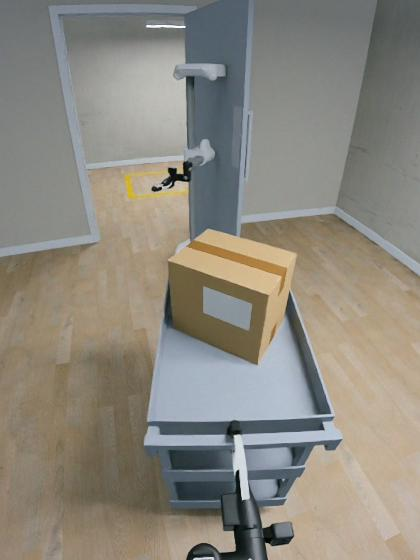

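Request:
stop(cameras=[])

Request:
move(blocking=false, r1={"base":{"rotate_rad":0.7},"joints":{"wrist_pitch_rad":1.4}}, r2={"base":{"rotate_rad":0.15},"pace":"slow"}, cameras=[])

Request:
wait(seconds=1.5, cameras=[])

Request:
wait(seconds=1, cameras=["r1_head_left_camera","r2_head_camera","r2_wrist_camera"])

Scene clock: 355.37 s.
earlier move: r1 contact_stop
stop: r1's wheels hold again
r1.base_odometry: x=-0.828 y=+0.432 heading=-3.115
r1.turned_by_wheels: +0.000
r1.turned_by_imu: +0.000
r1.base_tilt: forward=-1.6 right=+1.3
r1.lidar_m: 3.34 1.28 3.52 0.25 0.25 - 0.25 0.35 3.75 1.16 1.86 2.73
r1.base_status: translate_m contact_stop (by the wheels' count: -0.132 of -0.180); strafe_m contact_stop (by the wheels' count: +0.249 of +0.300)
r1.joint_positions: lift_m=+0.700 arm_m=+0.000 wrist_yaw_rad=-0.001 wrist_pitch_rad=+0.003 wrist_roll_rad=-0.002 gripper_m=-0.030
r1.joint_status: not commanded
r1.measured_speeds: all 0
r1.motor_effort: lift_m=+20(21) arm_m=+4(4) wheel_0=-1(31) wheel_1=+0(17) wheel_2=+0(27)
r1.servo_current: wrist_yaw_rad=59(72) wrist_pitch_rad=46(52) wrist_roll_rad=39(72) gripper_m=46(52)
r1.contact_limits: arm_m 0.9; strafe_m 1
r1.hand_pose: x=+0.4592 y=-0.0876 z=+0.8773 quat_wxyz=(+1.000, -0.001, +0.001, +0.000) (m; r1's base frame)
r1.wrist_depth_mm: - - - - - - - / - - - - - - - / - - - - - - - / 1008 - - - - - - / - - - - - - - / - - - 198 - - - / - 1808 183 182 156 - -
r2.base_odometry: x=-0.361 y=-1.300 heading=-2.345
r2.turned_by_wheels: +0.000
r2.turned_by_imu: +0.000
r2.base_tilt: forward=-0.6 right=+0.1
r2.lidar_m: 0.39 0.40 2.49 2.16 2.17 2.57 2.72 2.72 2.95 2.55 2.60 0.44
r2.base_status: not commanded
r2.joint_positions: lift_m=+0.685 arm_m=+0.000 wrist_yaw_rad=+0.001 wrist_pitch_rad=+0.002 wrist_roll_rad=+1.568 gripper_m=-0.019
r2.joint_status: not commanded
r2.measured_speeds: all 0
r2.motor_effort: lift_m=+21(21) arm_m=-4(4) wheel_0=+3(4) wheel_1=+5(6) wheel_2=-3(3)
r2.servo_current: wrist_yaw_rad=39(65) wrist_pitch_rad=39(52) wrist_roll_rad=46(59) gripper_m=104(111)
r2.contact_limits: translate_m 0.2
r2.hand_pose: x=+0.4594 y=-0.0871 z=+0.8625 quat_wxyz=(+0.708, +0.706, +0.001, +0.000) (m; r2's base frame)
r2.wrist_depth_mm: - - - 166 224 1661 525 / - - - 168 227 759 - / - - 477 170 229 - - / - - 477 229 230 - - / - - 539 172 233 842 - / - - 189 175 178 - - / - - - - 237 1576 496
pictures: none
No camera images: "cameras" was empty.

Scene clock: 355.87 s.
move: r1 moving; r2 moving
r1.base_odometry: x=-0.828 y=+0.432 heading=-2.863
r1.turned_by_wheels: +0.252
r1.turned_by_imu: +0.252
r1.base_tilt: forward=-1.6 right=+1.3
r1.lidar_m: 1.27 1.27 0.33 0.25 - 0.25 0.25 0.62 1.18 1.18 2.72 2.89
r1.base_status: rotate_rad moving
r1.joint_positions: lift_m=+0.700 arm_m=+0.000 wrist_yaw_rad=-0.001 wrist_pitch_rad=+0.584 wrist_roll_rad=-0.002 gripper_m=-0.030
r1.joint_status: wrist_pitch_rad moving
r1.measured_speeds: translate_m=-0.002 strafe_m=+0.001 rotate_rad=+0.976 lift_m=+0.000 arm_m=+0.000 wrist_yaw_rad=+0.000 wrist_pitch_rad=+1.818 wrist_roll_rad=+0.000
r1.motor_effort: lift_m=+20(20) arm_m=+4(4) wheel_0=-10(13) wheel_1=-8(10) wheel_2=-4(4)
r1.servo_current: wrist_yaw_rad=39(59) wrist_pitch_rad=72(85) wrist_roll_rad=26(72) gripper_m=39(46)
r1.contact_limits: arm_m 0.9
r1.hand_pose: x=+0.4113 y=-0.0876 z=+0.7190 quat_wxyz=(+0.958, -0.001, +0.288, +0.000) (m; r1's base frame)
r1.wrist_depth_mm: - - - - - - - / - - - - - - - / - - - - - - - / 1708 - 1576 1756 1661 1708 1756 / 1308 1308 1336 1397 1366 1366 1366 / 1138 1138 1138 199 1138 1160 1138 / 1025 976 185 976 156 1025 1008
r2.base_odometry: x=-0.361 y=-1.300 heading=-2.234
r2.turned_by_wheels: +0.111
r2.turned_by_imu: +0.108
r2.base_tilt: forward=-0.7 right=+0.0
r2.lidar_m: 0.42 3.15 2.36 2.16 2.19 2.76 2.71 2.76 2.78 2.58 2.61 0.43
r2.base_status: rotate_rad moving
r2.joint_positions: lift_m=+0.685 arm_m=+0.000 wrist_yaw_rad=-0.004 wrist_pitch_rad=+0.003 wrist_roll_rad=+1.568 gripper_m=-0.019
r2.joint_status: not commanded
r2.measured_speeds: translate_m=+0.004 strafe_m=-0.001 rotate_rad=+0.293 lift_m=+0.000 arm_m=+0.000 wrist_yaw_rad=+0.000 wrist_pitch_rad=+0.006 wrist_roll_rad=+0.000
r2.motor_effort: lift_m=+21(21) arm_m=-1(4) wheel_0=-8(13) wheel_1=-6(9) wheel_2=-11(12)
r2.servo_current: wrist_yaw_rad=52(52) wrist_pitch_rad=46(46) wrist_roll_rad=39(59) gripper_m=85(104)
r2.hand_pose: x=+0.4589 y=-0.0885 z=+0.8621 quat_wxyz=(+0.708, +0.706, +0.000, -0.002) (m; r2's base frame)
r2.wrist_depth_mm: - - - 149 205 750 - / - - 500 153 211 - - / - 455 442 156 216 - - / - - 500 160 221 820 - / - - 580 166 229 - - / - - 187 170 181 - - / - - - - 241 1708 473
pictures: none
No camera images: "cameras" was empty.

Scene clock: 356.43 s.
earlier move: r1 moving; r2 done
r1.base_odometry: x=-0.828 y=+0.432 heading=-2.428
r1.turned_by_wheels: +0.435
r1.turned_by_imu: +0.438
r1.base_tilt: forward=-1.6 right=+1.3
r1.lidar_m: 1.28 2.93 0.25 - 0.25 0.25 0.49 3.89 1.16 2.75 2.81 1.27
r1.base_status: rotate_rad moving
r1.joint_positions: lift_m=+0.700 arm_m=+0.000 wrist_yaw_rad=-0.001 wrist_pitch_rad=+1.395 wrist_roll_rad=-0.002 gripper_m=-0.030
r1.joint_status: wrist_pitch_rad moving
r1.measured_speeds: translate_m=-0.001 strafe_m=+0.000 rotate_rad=+0.259 lift_m=+0.000 arm_m=+0.000 wrist_yaw_rad=+0.000 wrist_pitch_rad=+0.205 wrist_roll_rad=+0.000
r1.motor_effort: lift_m=+20(20) arm_m=+4(4) wheel_0=-7(13) wheel_1=+1(10) wheel_2=+0(4)
r1.servo_current: wrist_yaw_rad=52(59) wrist_pitch_rad=20(85) wrist_roll_rad=46(72) gripper_m=46(46)
r1.contact_limits: arm_m 0.9
r1.hand_pose: x=+0.2214 y=-0.0875 z=+0.5942 quat_wxyz=(+0.767, -0.001, +0.642, +0.000) (m; r1's base frame)
r1.wrist_depth_mm: 904 904 904 904 891 904 904 / 878 866 866 866 854 878 878 / 854 842 842 866 866 854 866 / 809 842 831 820 820 842 831 / 809 809 831 820 820 809 809 / 484 798 591 198 798 798 788 / 480 146 569 574 163 778 768
r2.base_odometry: x=-0.361 y=-1.300 heading=-2.196
r2.turned_by_wheels: +0.038
r2.turned_by_imu: +0.037
r2.base_tilt: forward=-0.7 right=+0.0
r2.lidar_m: 0.41 3.15 2.32 2.14 2.20 2.84 2.69 2.77 2.75 2.58 2.62 0.41
r2.base_status: done
r2.joint_positions: lift_m=+0.685 arm_m=+0.000 wrist_yaw_rad=-0.003 wrist_pitch_rad=+0.003 wrist_roll_rad=+1.568 gripper_m=-0.019
r2.joint_status: not commanded
r2.measured_speeds: all 0
r2.motor_effort: lift_m=+21(21) arm_m=+4(4) wheel_0=-1(13) wheel_1=-3(9) wheel_2=-7(12)
r2.servo_current: wrist_yaw_rad=39(52) wrist_pitch_rad=39(46) wrist_roll_rad=39(59) gripper_m=91(104)
r2.hand_pose: x=+0.4590 y=-0.0883 z=+0.8620 quat_wxyz=(+0.708, +0.706, +0.000, -0.002) (m; r2's base frame)
r2.wrist_depth_mm: - - 544 137 191 - - / - 455 439 143 200 750 - / - 466 452 149 208 - - / - - 521 155 217 - - / - - 621 162 227 - - / - - 187 168 181 1576 492 / - - - - - 1618 1182
wait: 0.57 of 1.5 s (r2 has come to rest)
pictures: none
No camera images: "cameras" was empty.

Scene clock: 356.83 s.
earlier move: r1 done
r1.base_odometry: x=-0.828 y=+0.432 heading=-2.415
r1.turned_by_wheels: +0.013
r1.turned_by_imu: +0.013
r1.base_tilt: forward=-1.6 right=+1.3
r1.lidar_m: 1.24 2.89 0.25 - 0.25 0.25 0.50 1.27 1.19 2.75 2.85 1.28
r1.base_status: done
r1.joint_positions: lift_m=+0.700 arm_m=+0.000 wrist_yaw_rad=-0.001 wrist_pitch_rad=+1.398 wrist_roll_rad=-0.002 gripper_m=-0.030
r1.joint_status: all done
r1.measured_speeds: all 0
r1.motor_effort: lift_m=+20(20) arm_m=+4(4) wheel_0=-9(13) wheel_1=+1(10) wheel_2=+0(4)
r1.servo_current: wrist_yaw_rad=46(59) wrist_pitch_rad=39(85) wrist_roll_rad=59(72) gripper_m=46(46)
r1.contact_limits: arm_m 0.9
r1.hand_pose: x=+0.2204 y=-0.0875 z=+0.5940 quat_wxyz=(+0.765, -0.001, +0.643, +0.000) (m; r1's base frame)
r1.wrist_depth_mm: 878 891 904 904 891 904 891 / 866 866 866 866 866 878 866 / 842 854 842 854 854 854 842 / 831 842 831 842 831 820 831 / 809 820 820 820 809 820 820 / 488 788 585 198 788 788 788 / 459 146 574 574 163 778 768
r2.base_odometry: x=-0.361 y=-1.300 heading=-2.196
r2.turned_by_wheels: +0.000
r2.turned_by_imu: +0.000
r2.base_tilt: forward=-0.7 right=+0.0
r2.lidar_m: 0.41 3.18 2.33 2.17 2.20 2.86 2.70 2.76 2.76 2.57 2.61 0.40
r2.base_status: done
r2.joint_positions: lift_m=+0.685 arm_m=+0.000 wrist_yaw_rad=-0.003 wrist_pitch_rad=+0.003 wrist_roll_rad=+1.568 gripper_m=-0.019
r2.joint_status: not commanded
r2.measured_speeds: all 0
r2.motor_effort: lift_m=+21(21) arm_m=+4(4) wheel_0=-1(13) wheel_1=-3(9) wheel_2=-8(12)
r2.servo_current: wrist_yaw_rad=46(59) wrist_pitch_rad=39(46) wrist_roll_rad=46(59) gripper_m=91(104)
r2.hand_pose: x=+0.4590 y=-0.0883 z=+0.8620 quat_wxyz=(+0.708, +0.706, +0.000, -0.002) (m; r2's base frame)
r2.wrist_depth_mm: - - 544 137 192 - - / - 459 436 143 198 750 - / - 462 452 148 208 - - / - - 525 155 216 - - / - - 621 162 227 - - / - - 187 168 181 1537 492 / - - - - - 1618 1160
wait: 0.40 of 1 s (r1 has come to rest)
pictures: r1_head_left_camera, r2_head_camera, r2_wrist_camera
Images, in order (width x height): r1_head_left_camera 420x672, r2_head_camera 420x560, r2_wrist_camera 616x392.

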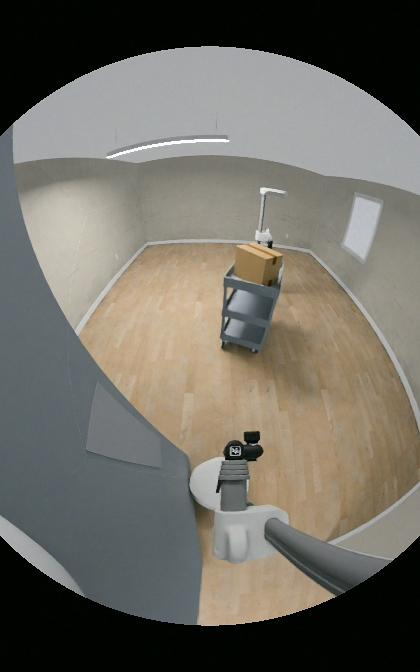

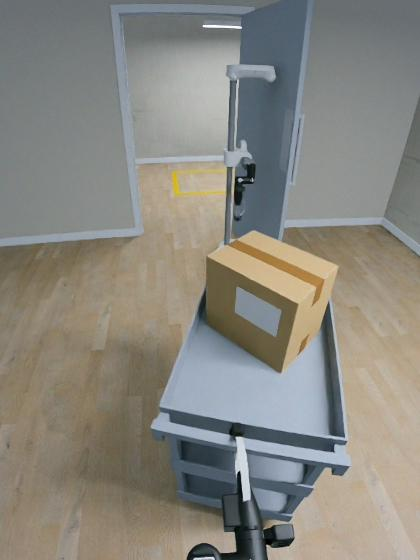

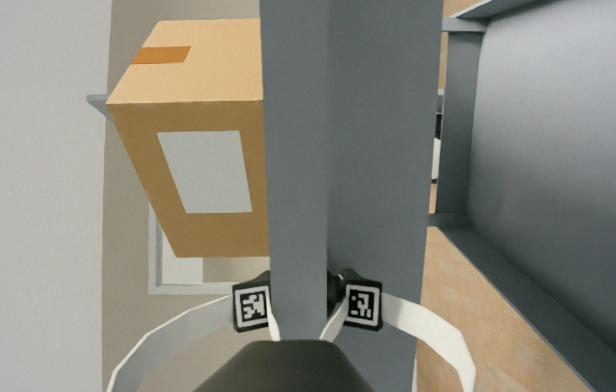

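Request:
move(blocking=false, r2={"base":{"strafe_m":-0.15},"pace":"slow"}, cameras=[])

Request:
wait(seconds=3, cameras=["r2_head_camera","r2_wrist_camera","r1_head_left_camera"])

Scene clock: 363.17 s.
move: r2 moving
r1: as last shown
r1.turned_by_wheels: +0.000
r1.turned_by_imu: +0.000
r1.lidar_m: 1.27 2.91 0.25 - 0.25 0.25 0.50 1.28 1.18 2.75 2.85 1.27
r1.motor_effort: lift_m=+20(20) arm_m=+4(4) wheel_0=-8(9) wheel_1=+0(1) wheel_2=+0(0)
r1.servo_current: wrist_yaw_rad=59(59) wrist_pitch_rad=46(52) wrist_roll_rad=59(65) gripper_m=46(46)
r1.contact_limits: arm_m 0.9
r1.wrist_depth_mm: 891 891 891 904 904 904 891 / 866 878 878 878 878 866 878 / 854 842 854 842 854 854 854 / 831 820 831 842 820 820 831 / 798 809 809 809 798 809 820 / 492 778 585 198 798 798 798 / 462 146 564 564 163 778 759
r2.base_odometry: x=-0.372 y=-1.291 heading=-2.196
r2.turned_by_wheels: +0.000
r2.turned_by_imu: +0.001
r2.base_tilt: forward=-0.7 right=+0.1
r2.lidar_m: 0.42 3.16 2.33 2.18 2.22 2.89 2.71 2.77 2.75 2.55 2.62 0.41
r2.base_status: strafe_m moving
r2.joint_positions: lift_m=+0.685 arm_m=+0.000 wrist_yaw_rad=-0.003 wrist_pitch_rad=+0.003 wrist_roll_rad=+1.568 gripper_m=-0.019
r2.joint_status: not commanded
r2.measured_speeds: translate_m=+0.000 strafe_m=-0.056 rotate_rad=+0.003 lift_m=+0.000 arm_m=+0.000 wrist_yaw_rad=+0.005 wrist_pitch_rad=+0.000 wrist_roll_rad=+0.000
r2.motor_effort: lift_m=+21(21) arm_m=+4(4) wheel_0=+9(11) wheel_1=-6(9) wheel_2=+0(6)
r2.servo_current: wrist_yaw_rad=52(59) wrist_pitch_rad=39(46) wrist_roll_rad=52(59) gripper_m=85(85)
r2.hand_pose: x=+0.4590 y=-0.0882 z=+0.8620 quat_wxyz=(+0.708, +0.706, +0.000, -0.002) (m; r2's base frame)
r2.wrist_depth_mm: - - 554 137 192 - - / - 459 439 142 200 750 - / - 466 449 149 208 - - / - - 521 155 217 - - / - - 615 162 228 - - / - - 189 168 181 1576 492 / - - - - - 1537 1182
pictures: none
No camera images: "cameras" was empty.

Scene clock: 365.30 s.
earlier move: r2 done
r1.base_odometry: x=-0.828 y=+0.432 heading=-2.415
r1.turned_by_wheels: +0.000
r1.turned_by_imu: +0.000
r1.base_tilt: forward=-1.6 right=+1.3
r1.lidar_m: 1.24 2.92 0.25 - 0.25 0.26 0.51 1.30 1.15 2.75 2.86 1.28
r1.base_status: not commanded
r1.joint_positions: lift_m=+0.700 arm_m=+0.000 wrist_yaw_rad=-0.001 wrist_pitch_rad=+1.398 wrist_roll_rad=-0.002 gripper_m=-0.030
r1.joint_status: not commanded
r1.measured_speeds: all 0
r1.motor_effort: lift_m=+20(20) arm_m=+4(4) wheel_0=-8(9) wheel_1=+0(1) wheel_2=+0(0)
r1.servo_current: wrist_yaw_rad=59(65) wrist_pitch_rad=46(52) wrist_roll_rad=59(65) gripper_m=39(59)
r1.contact_limits: arm_m 0.9
r1.hand_pose: x=+0.2204 y=-0.0875 z=+0.5940 quat_wxyz=(+0.765, -0.001, +0.643, +0.000) (m; r1's base frame)
r1.wrist_depth_mm: 891 878 891 878 904 904 891 / 878 878 891 866 866 866 891 / 842 842 842 854 831 854 854 / 831 831 831 831 831 820 831 / 798 820 820 798 809 809 798 / 488 798 591 197 798 788 788 / 462 146 564 574 163 778 768
r2.base_odometry: x=-0.482 y=-1.212 heading=-2.196
r2.turned_by_wheels: +0.000
r2.turned_by_imu: +0.001
r2.base_tilt: forward=-0.7 right=+0.1
r2.lidar_m: 0.39 0.41 2.49 2.32 2.32 2.90 2.68 2.75 2.60 2.43 2.46 0.40
r2.base_status: done
r2.joint_positions: lift_m=+0.685 arm_m=+0.000 wrist_yaw_rad=+0.002 wrist_pitch_rad=+0.004 wrist_roll_rad=+1.568 gripper_m=-0.019
r2.joint_status: not commanded
r2.measured_speeds: all 0
r2.motor_effort: lift_m=+21(21) arm_m=+4(4) wheel_0=+6(13) wheel_1=-3(9) wheel_2=+0(6)
r2.servo_current: wrist_yaw_rad=52(59) wrist_pitch_rad=39(52) wrist_roll_rad=39(59) gripper_m=85(91)
r2.hand_pose: x=+0.4595 y=-0.0868 z=+0.8619 quat_wxyz=(+0.708, +0.706, +0.002, -0.001) (m; r2's base frame)
r2.wrist_depth_mm: - - - 162 220 1618 - / - - 621 163 222 741 - / - 512 455 165 225 798 - / - - 484 167 228 842 - / - - 539 169 231 854 - / - - 189 172 181 - - / - - - - 236 539 477
wait: 2.13 of 3 s (r2 has come to rest)
pictures: r1_head_left_camera, r2_head_camera, r2_wrist_camera
Images, in order (width x height): r1_head_left_camera 420x672, r2_head_camera 420x560, r2_wrist_camera 616x392.

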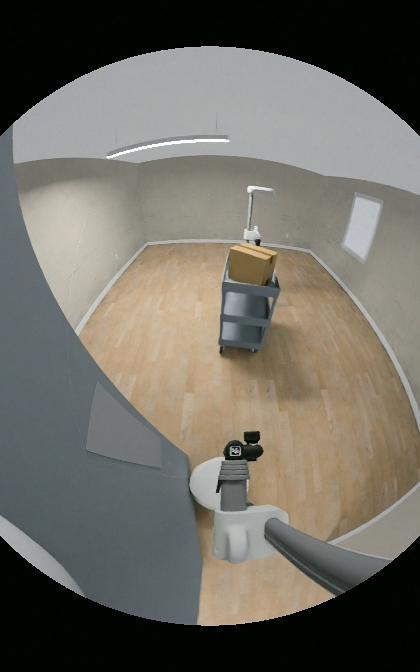

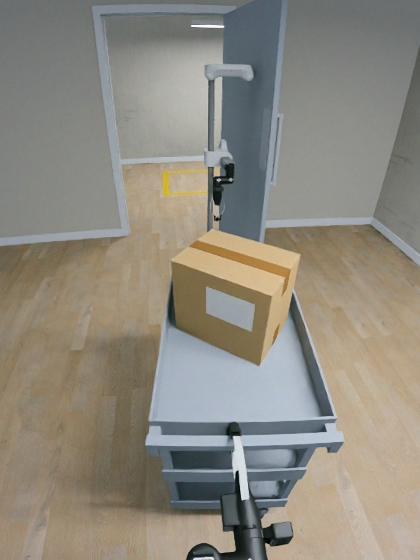

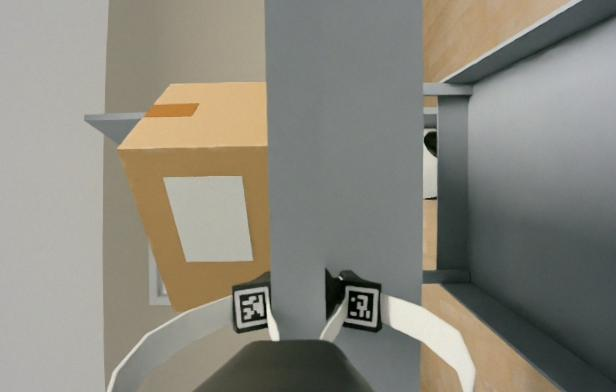

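Request:
move(blocking=false, r2={"base":{"rotate_rad":0.2},"pace":"slow"}, cameras=[])

Request:
wait(seconds=2, cameras=[])

Request:
move(blocking=false, r2={"base":{"strafe_m":-0.2},"pace":"slow"}, cameras=[])

Request:
wait(seconds=4, cameras=["r2_head_camera","r2_wrist_camera","r1_head_left_camera"])

Scene clock: 377.73 s.
move: r2 moving
r1: as last shown
r1.lidar_m: 1.26 2.90 0.25 - 0.25 0.25 0.52 1.30 1.18 2.74 2.81 1.27
r1.motor_effort: lift_m=+20(20) arm_m=+4(4) wheel_0=-8(8) wheel_1=+0(1) wheel_2=+0(0)
r1.servo_current: wrist_yaw_rad=59(72) wrist_pitch_rad=39(46) wrist_roll_rad=52(59) gripper_m=39(46)
r1.contact_limits: arm_m 0.9
r1.wrist_depth_mm: 904 904 904 891 891 878 891 / 866 854 878 854 866 878 866 / 854 854 854 842 842 866 854 / 842 842 820 831 831 820 820 / 809 809 820 809 809 809 809 / 488 788 591 198 798 798 788 / 459 146 574 574 163 778 788
r2.base_odometry: x=-0.482 y=-1.212 heading=-2.074
r2.turned_by_wheels: +0.121
r2.turned_by_imu: +0.118
r2.base_tilt: forward=-0.7 right=+0.1
r2.lidar_m: 0.41 3.17 2.39 2.31 2.41 2.79 2.68 2.84 2.50 2.42 2.54 0.42
r2.base_status: rotate_rad moving
r2.joint_positions: lift_m=+0.685 arm_m=+0.000 wrist_yaw_rad=-0.006 wrist_pitch_rad=+0.004 wrist_roll_rad=+1.568 gripper_m=-0.019
r2.joint_status: not commanded
r2.measured_speeds: translate_m=+0.001 strafe_m=+0.000 rotate_rad=+0.422 lift_m=+0.000 arm_m=+0.000 wrist_yaw_rad=+0.000 wrist_pitch_rad=+0.000 wrist_roll_rad=+0.000
r2.motor_effort: lift_m=+21(21) arm_m=+3(4) wheel_0=-11(13) wheel_1=-6(8) wheel_2=-11(14)
r2.servo_current: wrist_yaw_rad=52(52) wrist_pitch_rad=33(46) wrist_roll_rad=59(59) gripper_m=85(91)
r2.hand_pose: x=+0.4588 y=-0.0891 z=+0.8619 quat_wxyz=(+0.708, +0.706, -0.001, -0.003) (m; r2's base frame)
r2.wrist_depth_mm: - - - 149 206 707 - / - 1808 484 153 210 - - / - 455 449 156 216 820 - / - - 508 161 223 820 - / - - 585 166 229 - - / - - 188 171 183 1618 521 / - - - - 242 1618 466
pictures: none
No camera images: "cameras" was empty.

Scene clock: 378.40 s.
earlier move: r2 done
r1.base_odometry: x=-0.828 y=+0.432 heading=-2.415
r1.turned_by_wheels: +0.000
r1.turned_by_imu: +0.000
r1.base_tilt: forward=-1.6 right=+1.3
r1.lidar_m: 1.26 2.91 0.25 - 0.25 0.25 0.50 1.29 1.17 2.76 2.82 1.28
r1.base_status: not commanded
r1.joint_positions: lift_m=+0.700 arm_m=+0.000 wrist_yaw_rad=-0.001 wrist_pitch_rad=+1.398 wrist_roll_rad=-0.002 gripper_m=-0.030
r1.joint_status: not commanded
r1.measured_speeds: all 0
r1.motor_effort: lift_m=+20(20) arm_m=+4(4) wheel_0=-8(9) wheel_1=+0(1) wheel_2=+0(0)
r1.servo_current: wrist_yaw_rad=59(72) wrist_pitch_rad=46(46) wrist_roll_rad=59(65) gripper_m=33(46)
r1.contact_limits: arm_m 0.9
r1.hand_pose: x=+0.2204 y=-0.0875 z=+0.5940 quat_wxyz=(+0.765, -0.001, +0.643, +0.000) (m; r1's base frame)
r1.wrist_depth_mm: 891 904 866 878 904 891 891 / 866 854 878 866 866 866 866 / 842 842 854 854 854 854 854 / 820 831 842 831 842 831 831 / 820 809 809 798 809 809 809 / 488 788 585 198 788 809 788 / 459 146 569 574 163 778 778
r2.base_odometry: x=-0.482 y=-1.212 heading=-1.997
r2.turned_by_wheels: +0.078
r2.turned_by_imu: +0.076
r2.base_tilt: forward=-0.7 right=+0.1
r2.lidar_m: 0.42 3.00 2.37 2.30 2.49 2.75 2.69 2.92 2.48 2.41 0.45 0.41
r2.base_status: done
r2.joint_positions: lift_m=+0.685 arm_m=+0.000 wrist_yaw_rad=-0.003 wrist_pitch_rad=+0.004 wrist_roll_rad=+1.568 gripper_m=-0.019
r2.joint_status: not commanded
r2.measured_speeds: all 0
r2.motor_effort: lift_m=+21(21) arm_m=+4(4) wheel_0=-2(13) wheel_1=-5(8) wheel_2=-6(14)
r2.servo_current: wrist_yaw_rad=33(59) wrist_pitch_rad=46(46) wrist_roll_rad=39(59) gripper_m=91(91)
r2.hand_pose: x=+0.4590 y=-0.0883 z=+0.8619 quat_wxyz=(+0.708, +0.706, +0.000, -0.002) (m; r2's base frame)
r2.wrist_depth_mm: - 462 455 - 182 - - / - 413 413 133 191 - - / - 496 466 140 204 - - / - - 554 150 215 - - / - - - 157 225 1863 - / - - 187 167 182 1576 480 / - - - - - 1618 1182
wait: 0.67 of 2 s (r2 has come to rest)
pictures: none
No camera images: "cameras" was empty.

Scene clock: 378.90 s.
move: r2 moving
r1: as last shown
r1.lidar_m: 1.25 2.90 0.25 - 0.25 0.25 0.51 1.28 1.19 2.75 2.86 1.27
r1.motor_effort: lift_m=+20(20) arm_m=+4(4) wheel_0=-8(8) wheel_1=+0(1) wheel_2=+0(0)
r1.servo_current: wrist_yaw_rad=59(59) wrist_pitch_rad=39(46) wrist_roll_rad=52(72) gripper_m=39(52)
r1.contact_limits: arm_m 0.9
r1.wrist_depth_mm: 904 891 878 878 904 891 904 / 878 854 866 866 854 878 866 / 866 842 842 854 842 842 878 / 831 831 831 820 820 820 831 / 798 809 809 820 809 809 820 / 488 788 585 198 798 798 788 / 459 146 569 574 163 778 778
r2.base_odometry: x=-0.495 y=-1.206 heading=-1.996
r2.turned_by_wheels: +0.000
r2.turned_by_imu: +0.000
r2.base_tilt: forward=-0.7 right=+0.0
r2.lidar_m: 0.43 2.98 2.38 2.33 2.51 2.77 2.71 2.91 2.45 2.42 0.47 0.40
r2.base_status: strafe_m moving
r2.joint_positions: lift_m=+0.685 arm_m=+0.000 wrist_yaw_rad=-0.001 wrist_pitch_rad=+0.004 wrist_roll_rad=+1.568 gripper_m=-0.019
r2.joint_status: not commanded
r2.measured_speeds: translate_m=+0.000 strafe_m=-0.055 rotate_rad=+0.001 lift_m=+0.000 arm_m=+0.000 wrist_yaw_rad=+0.013 wrist_pitch_rad=+0.000 wrist_roll_rad=+0.000
r2.motor_effort: lift_m=+21(21) arm_m=+4(4) wheel_0=+11(12) wheel_1=-7(10) wheel_2=+0(5)
r2.servo_current: wrist_yaw_rad=52(59) wrist_pitch_rad=46(46) wrist_roll_rad=46(59) gripper_m=85(91)
r2.hand_pose: x=+0.4592 y=-0.0876 z=+0.8619 quat_wxyz=(+0.708, +0.706, +0.001, -0.002) (m; r2's base frame)
r2.wrist_depth_mm: - 452 449 127 179 - - / - 410 404 130 189 - - / - 500 469 140 202 - - / - - 564 148 214 - - / - - - 156 224 1863 - / - - 190 168 181 1576 477 / - - - - - 1618 1160
pictures: none
No camera images: "cameras" was empty.

Scene clock: 381.53 s.
earlier move: r2 done
r1.base_odometry: x=-0.828 y=+0.432 heading=-2.415
r1.turned_by_wheels: +0.000
r1.turned_by_imu: +0.000
r1.base_tilt: forward=-1.6 right=+1.3
r1.lidar_m: 1.18 2.90 0.25 - 0.25 0.25 0.50 1.29 1.18 2.74 2.81 1.25
r1.base_status: not commanded
r1.joint_positions: lift_m=+0.700 arm_m=+0.000 wrist_yaw_rad=-0.001 wrist_pitch_rad=+1.398 wrist_roll_rad=-0.002 gripper_m=-0.030
r1.joint_status: not commanded
r1.measured_speeds: all 0
r1.motor_effort: lift_m=+20(20) arm_m=+4(4) wheel_0=-8(9) wheel_1=+0(1) wheel_2=+0(0)
r1.servo_current: wrist_yaw_rad=46(65) wrist_pitch_rad=39(52) wrist_roll_rad=52(72) gripper_m=46(52)
r1.contact_limits: arm_m 0.9
r1.hand_pose: x=+0.2204 y=-0.0875 z=+0.5940 quat_wxyz=(+0.765, -0.001, +0.643, +0.000) (m; r1's base frame)
r1.wrist_depth_mm: 891 891 891 891 878 891 904 / 866 878 866 878 854 866 866 / 854 854 854 854 854 842 854 / 820 842 831 831 842 820 831 / 798 809 809 820 809 809 820 / 496 778 591 197 788 788 788 / 462 146 574 580 163 778 768
r2.base_odometry: x=-0.664 y=-1.130 heading=-1.997
r2.turned_by_wheels: +0.000
r2.turned_by_imu: +0.001
r2.base_tilt: forward=-0.7 right=+0.1
r2.lidar_m: 0.40 0.46 2.57 2.52 2.72 2.77 2.71 2.87 2.25 2.24 2.43 0.41
r2.base_status: done
r2.joint_positions: lift_m=+0.685 arm_m=+0.000 wrist_yaw_rad=+0.002 wrist_pitch_rad=+0.004 wrist_roll_rad=+1.568 gripper_m=-0.019
r2.joint_status: not commanded
r2.measured_speeds: all 0
r2.motor_effort: lift_m=+21(21) arm_m=+4(4) wheel_0=+5(14) wheel_1=-3(10) wheel_2=+0(5)
r2.servo_current: wrist_yaw_rad=59(59) wrist_pitch_rad=46(52) wrist_roll_rad=39(59) gripper_m=78(91)
r2.hand_pose: x=+0.4595 y=-0.0867 z=+0.8619 quat_wxyz=(+0.708, +0.706, +0.002, +0.000) (m; r2's base frame)
r2.wrist_depth_mm: - - - 158 217 1661 - / - - 574 161 220 - - / - 480 455 164 224 820 - / - - 492 166 227 831 - / - - 554 169 229 831 - / - - 189 171 181 - - / - - - - 236 1576 477
wait: 2.63 of 4 s (r2 has come to rest)
pictures: r1_head_left_camera, r2_head_camera, r2_wrist_camera
Images, in order (width x height): r1_head_left_camera 420x672, r2_head_camera 420x560, r2_wrist_camera 616x392.

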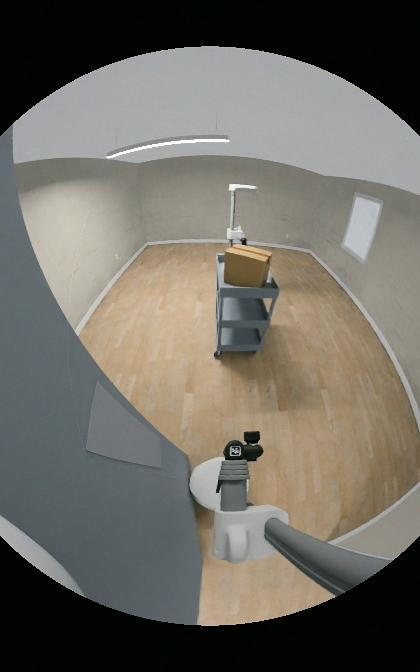

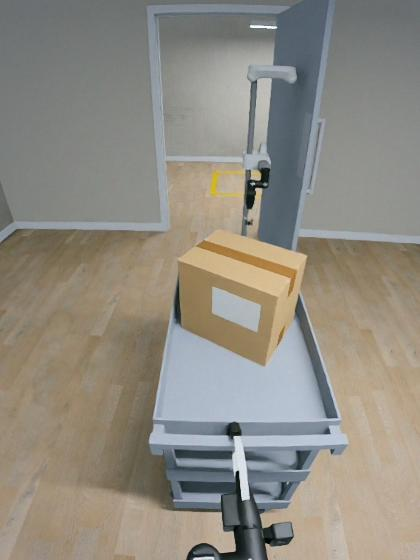

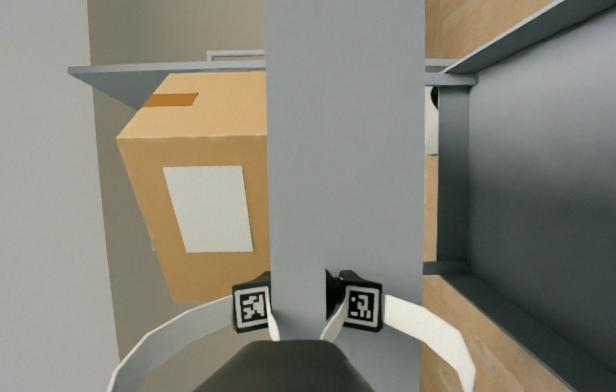

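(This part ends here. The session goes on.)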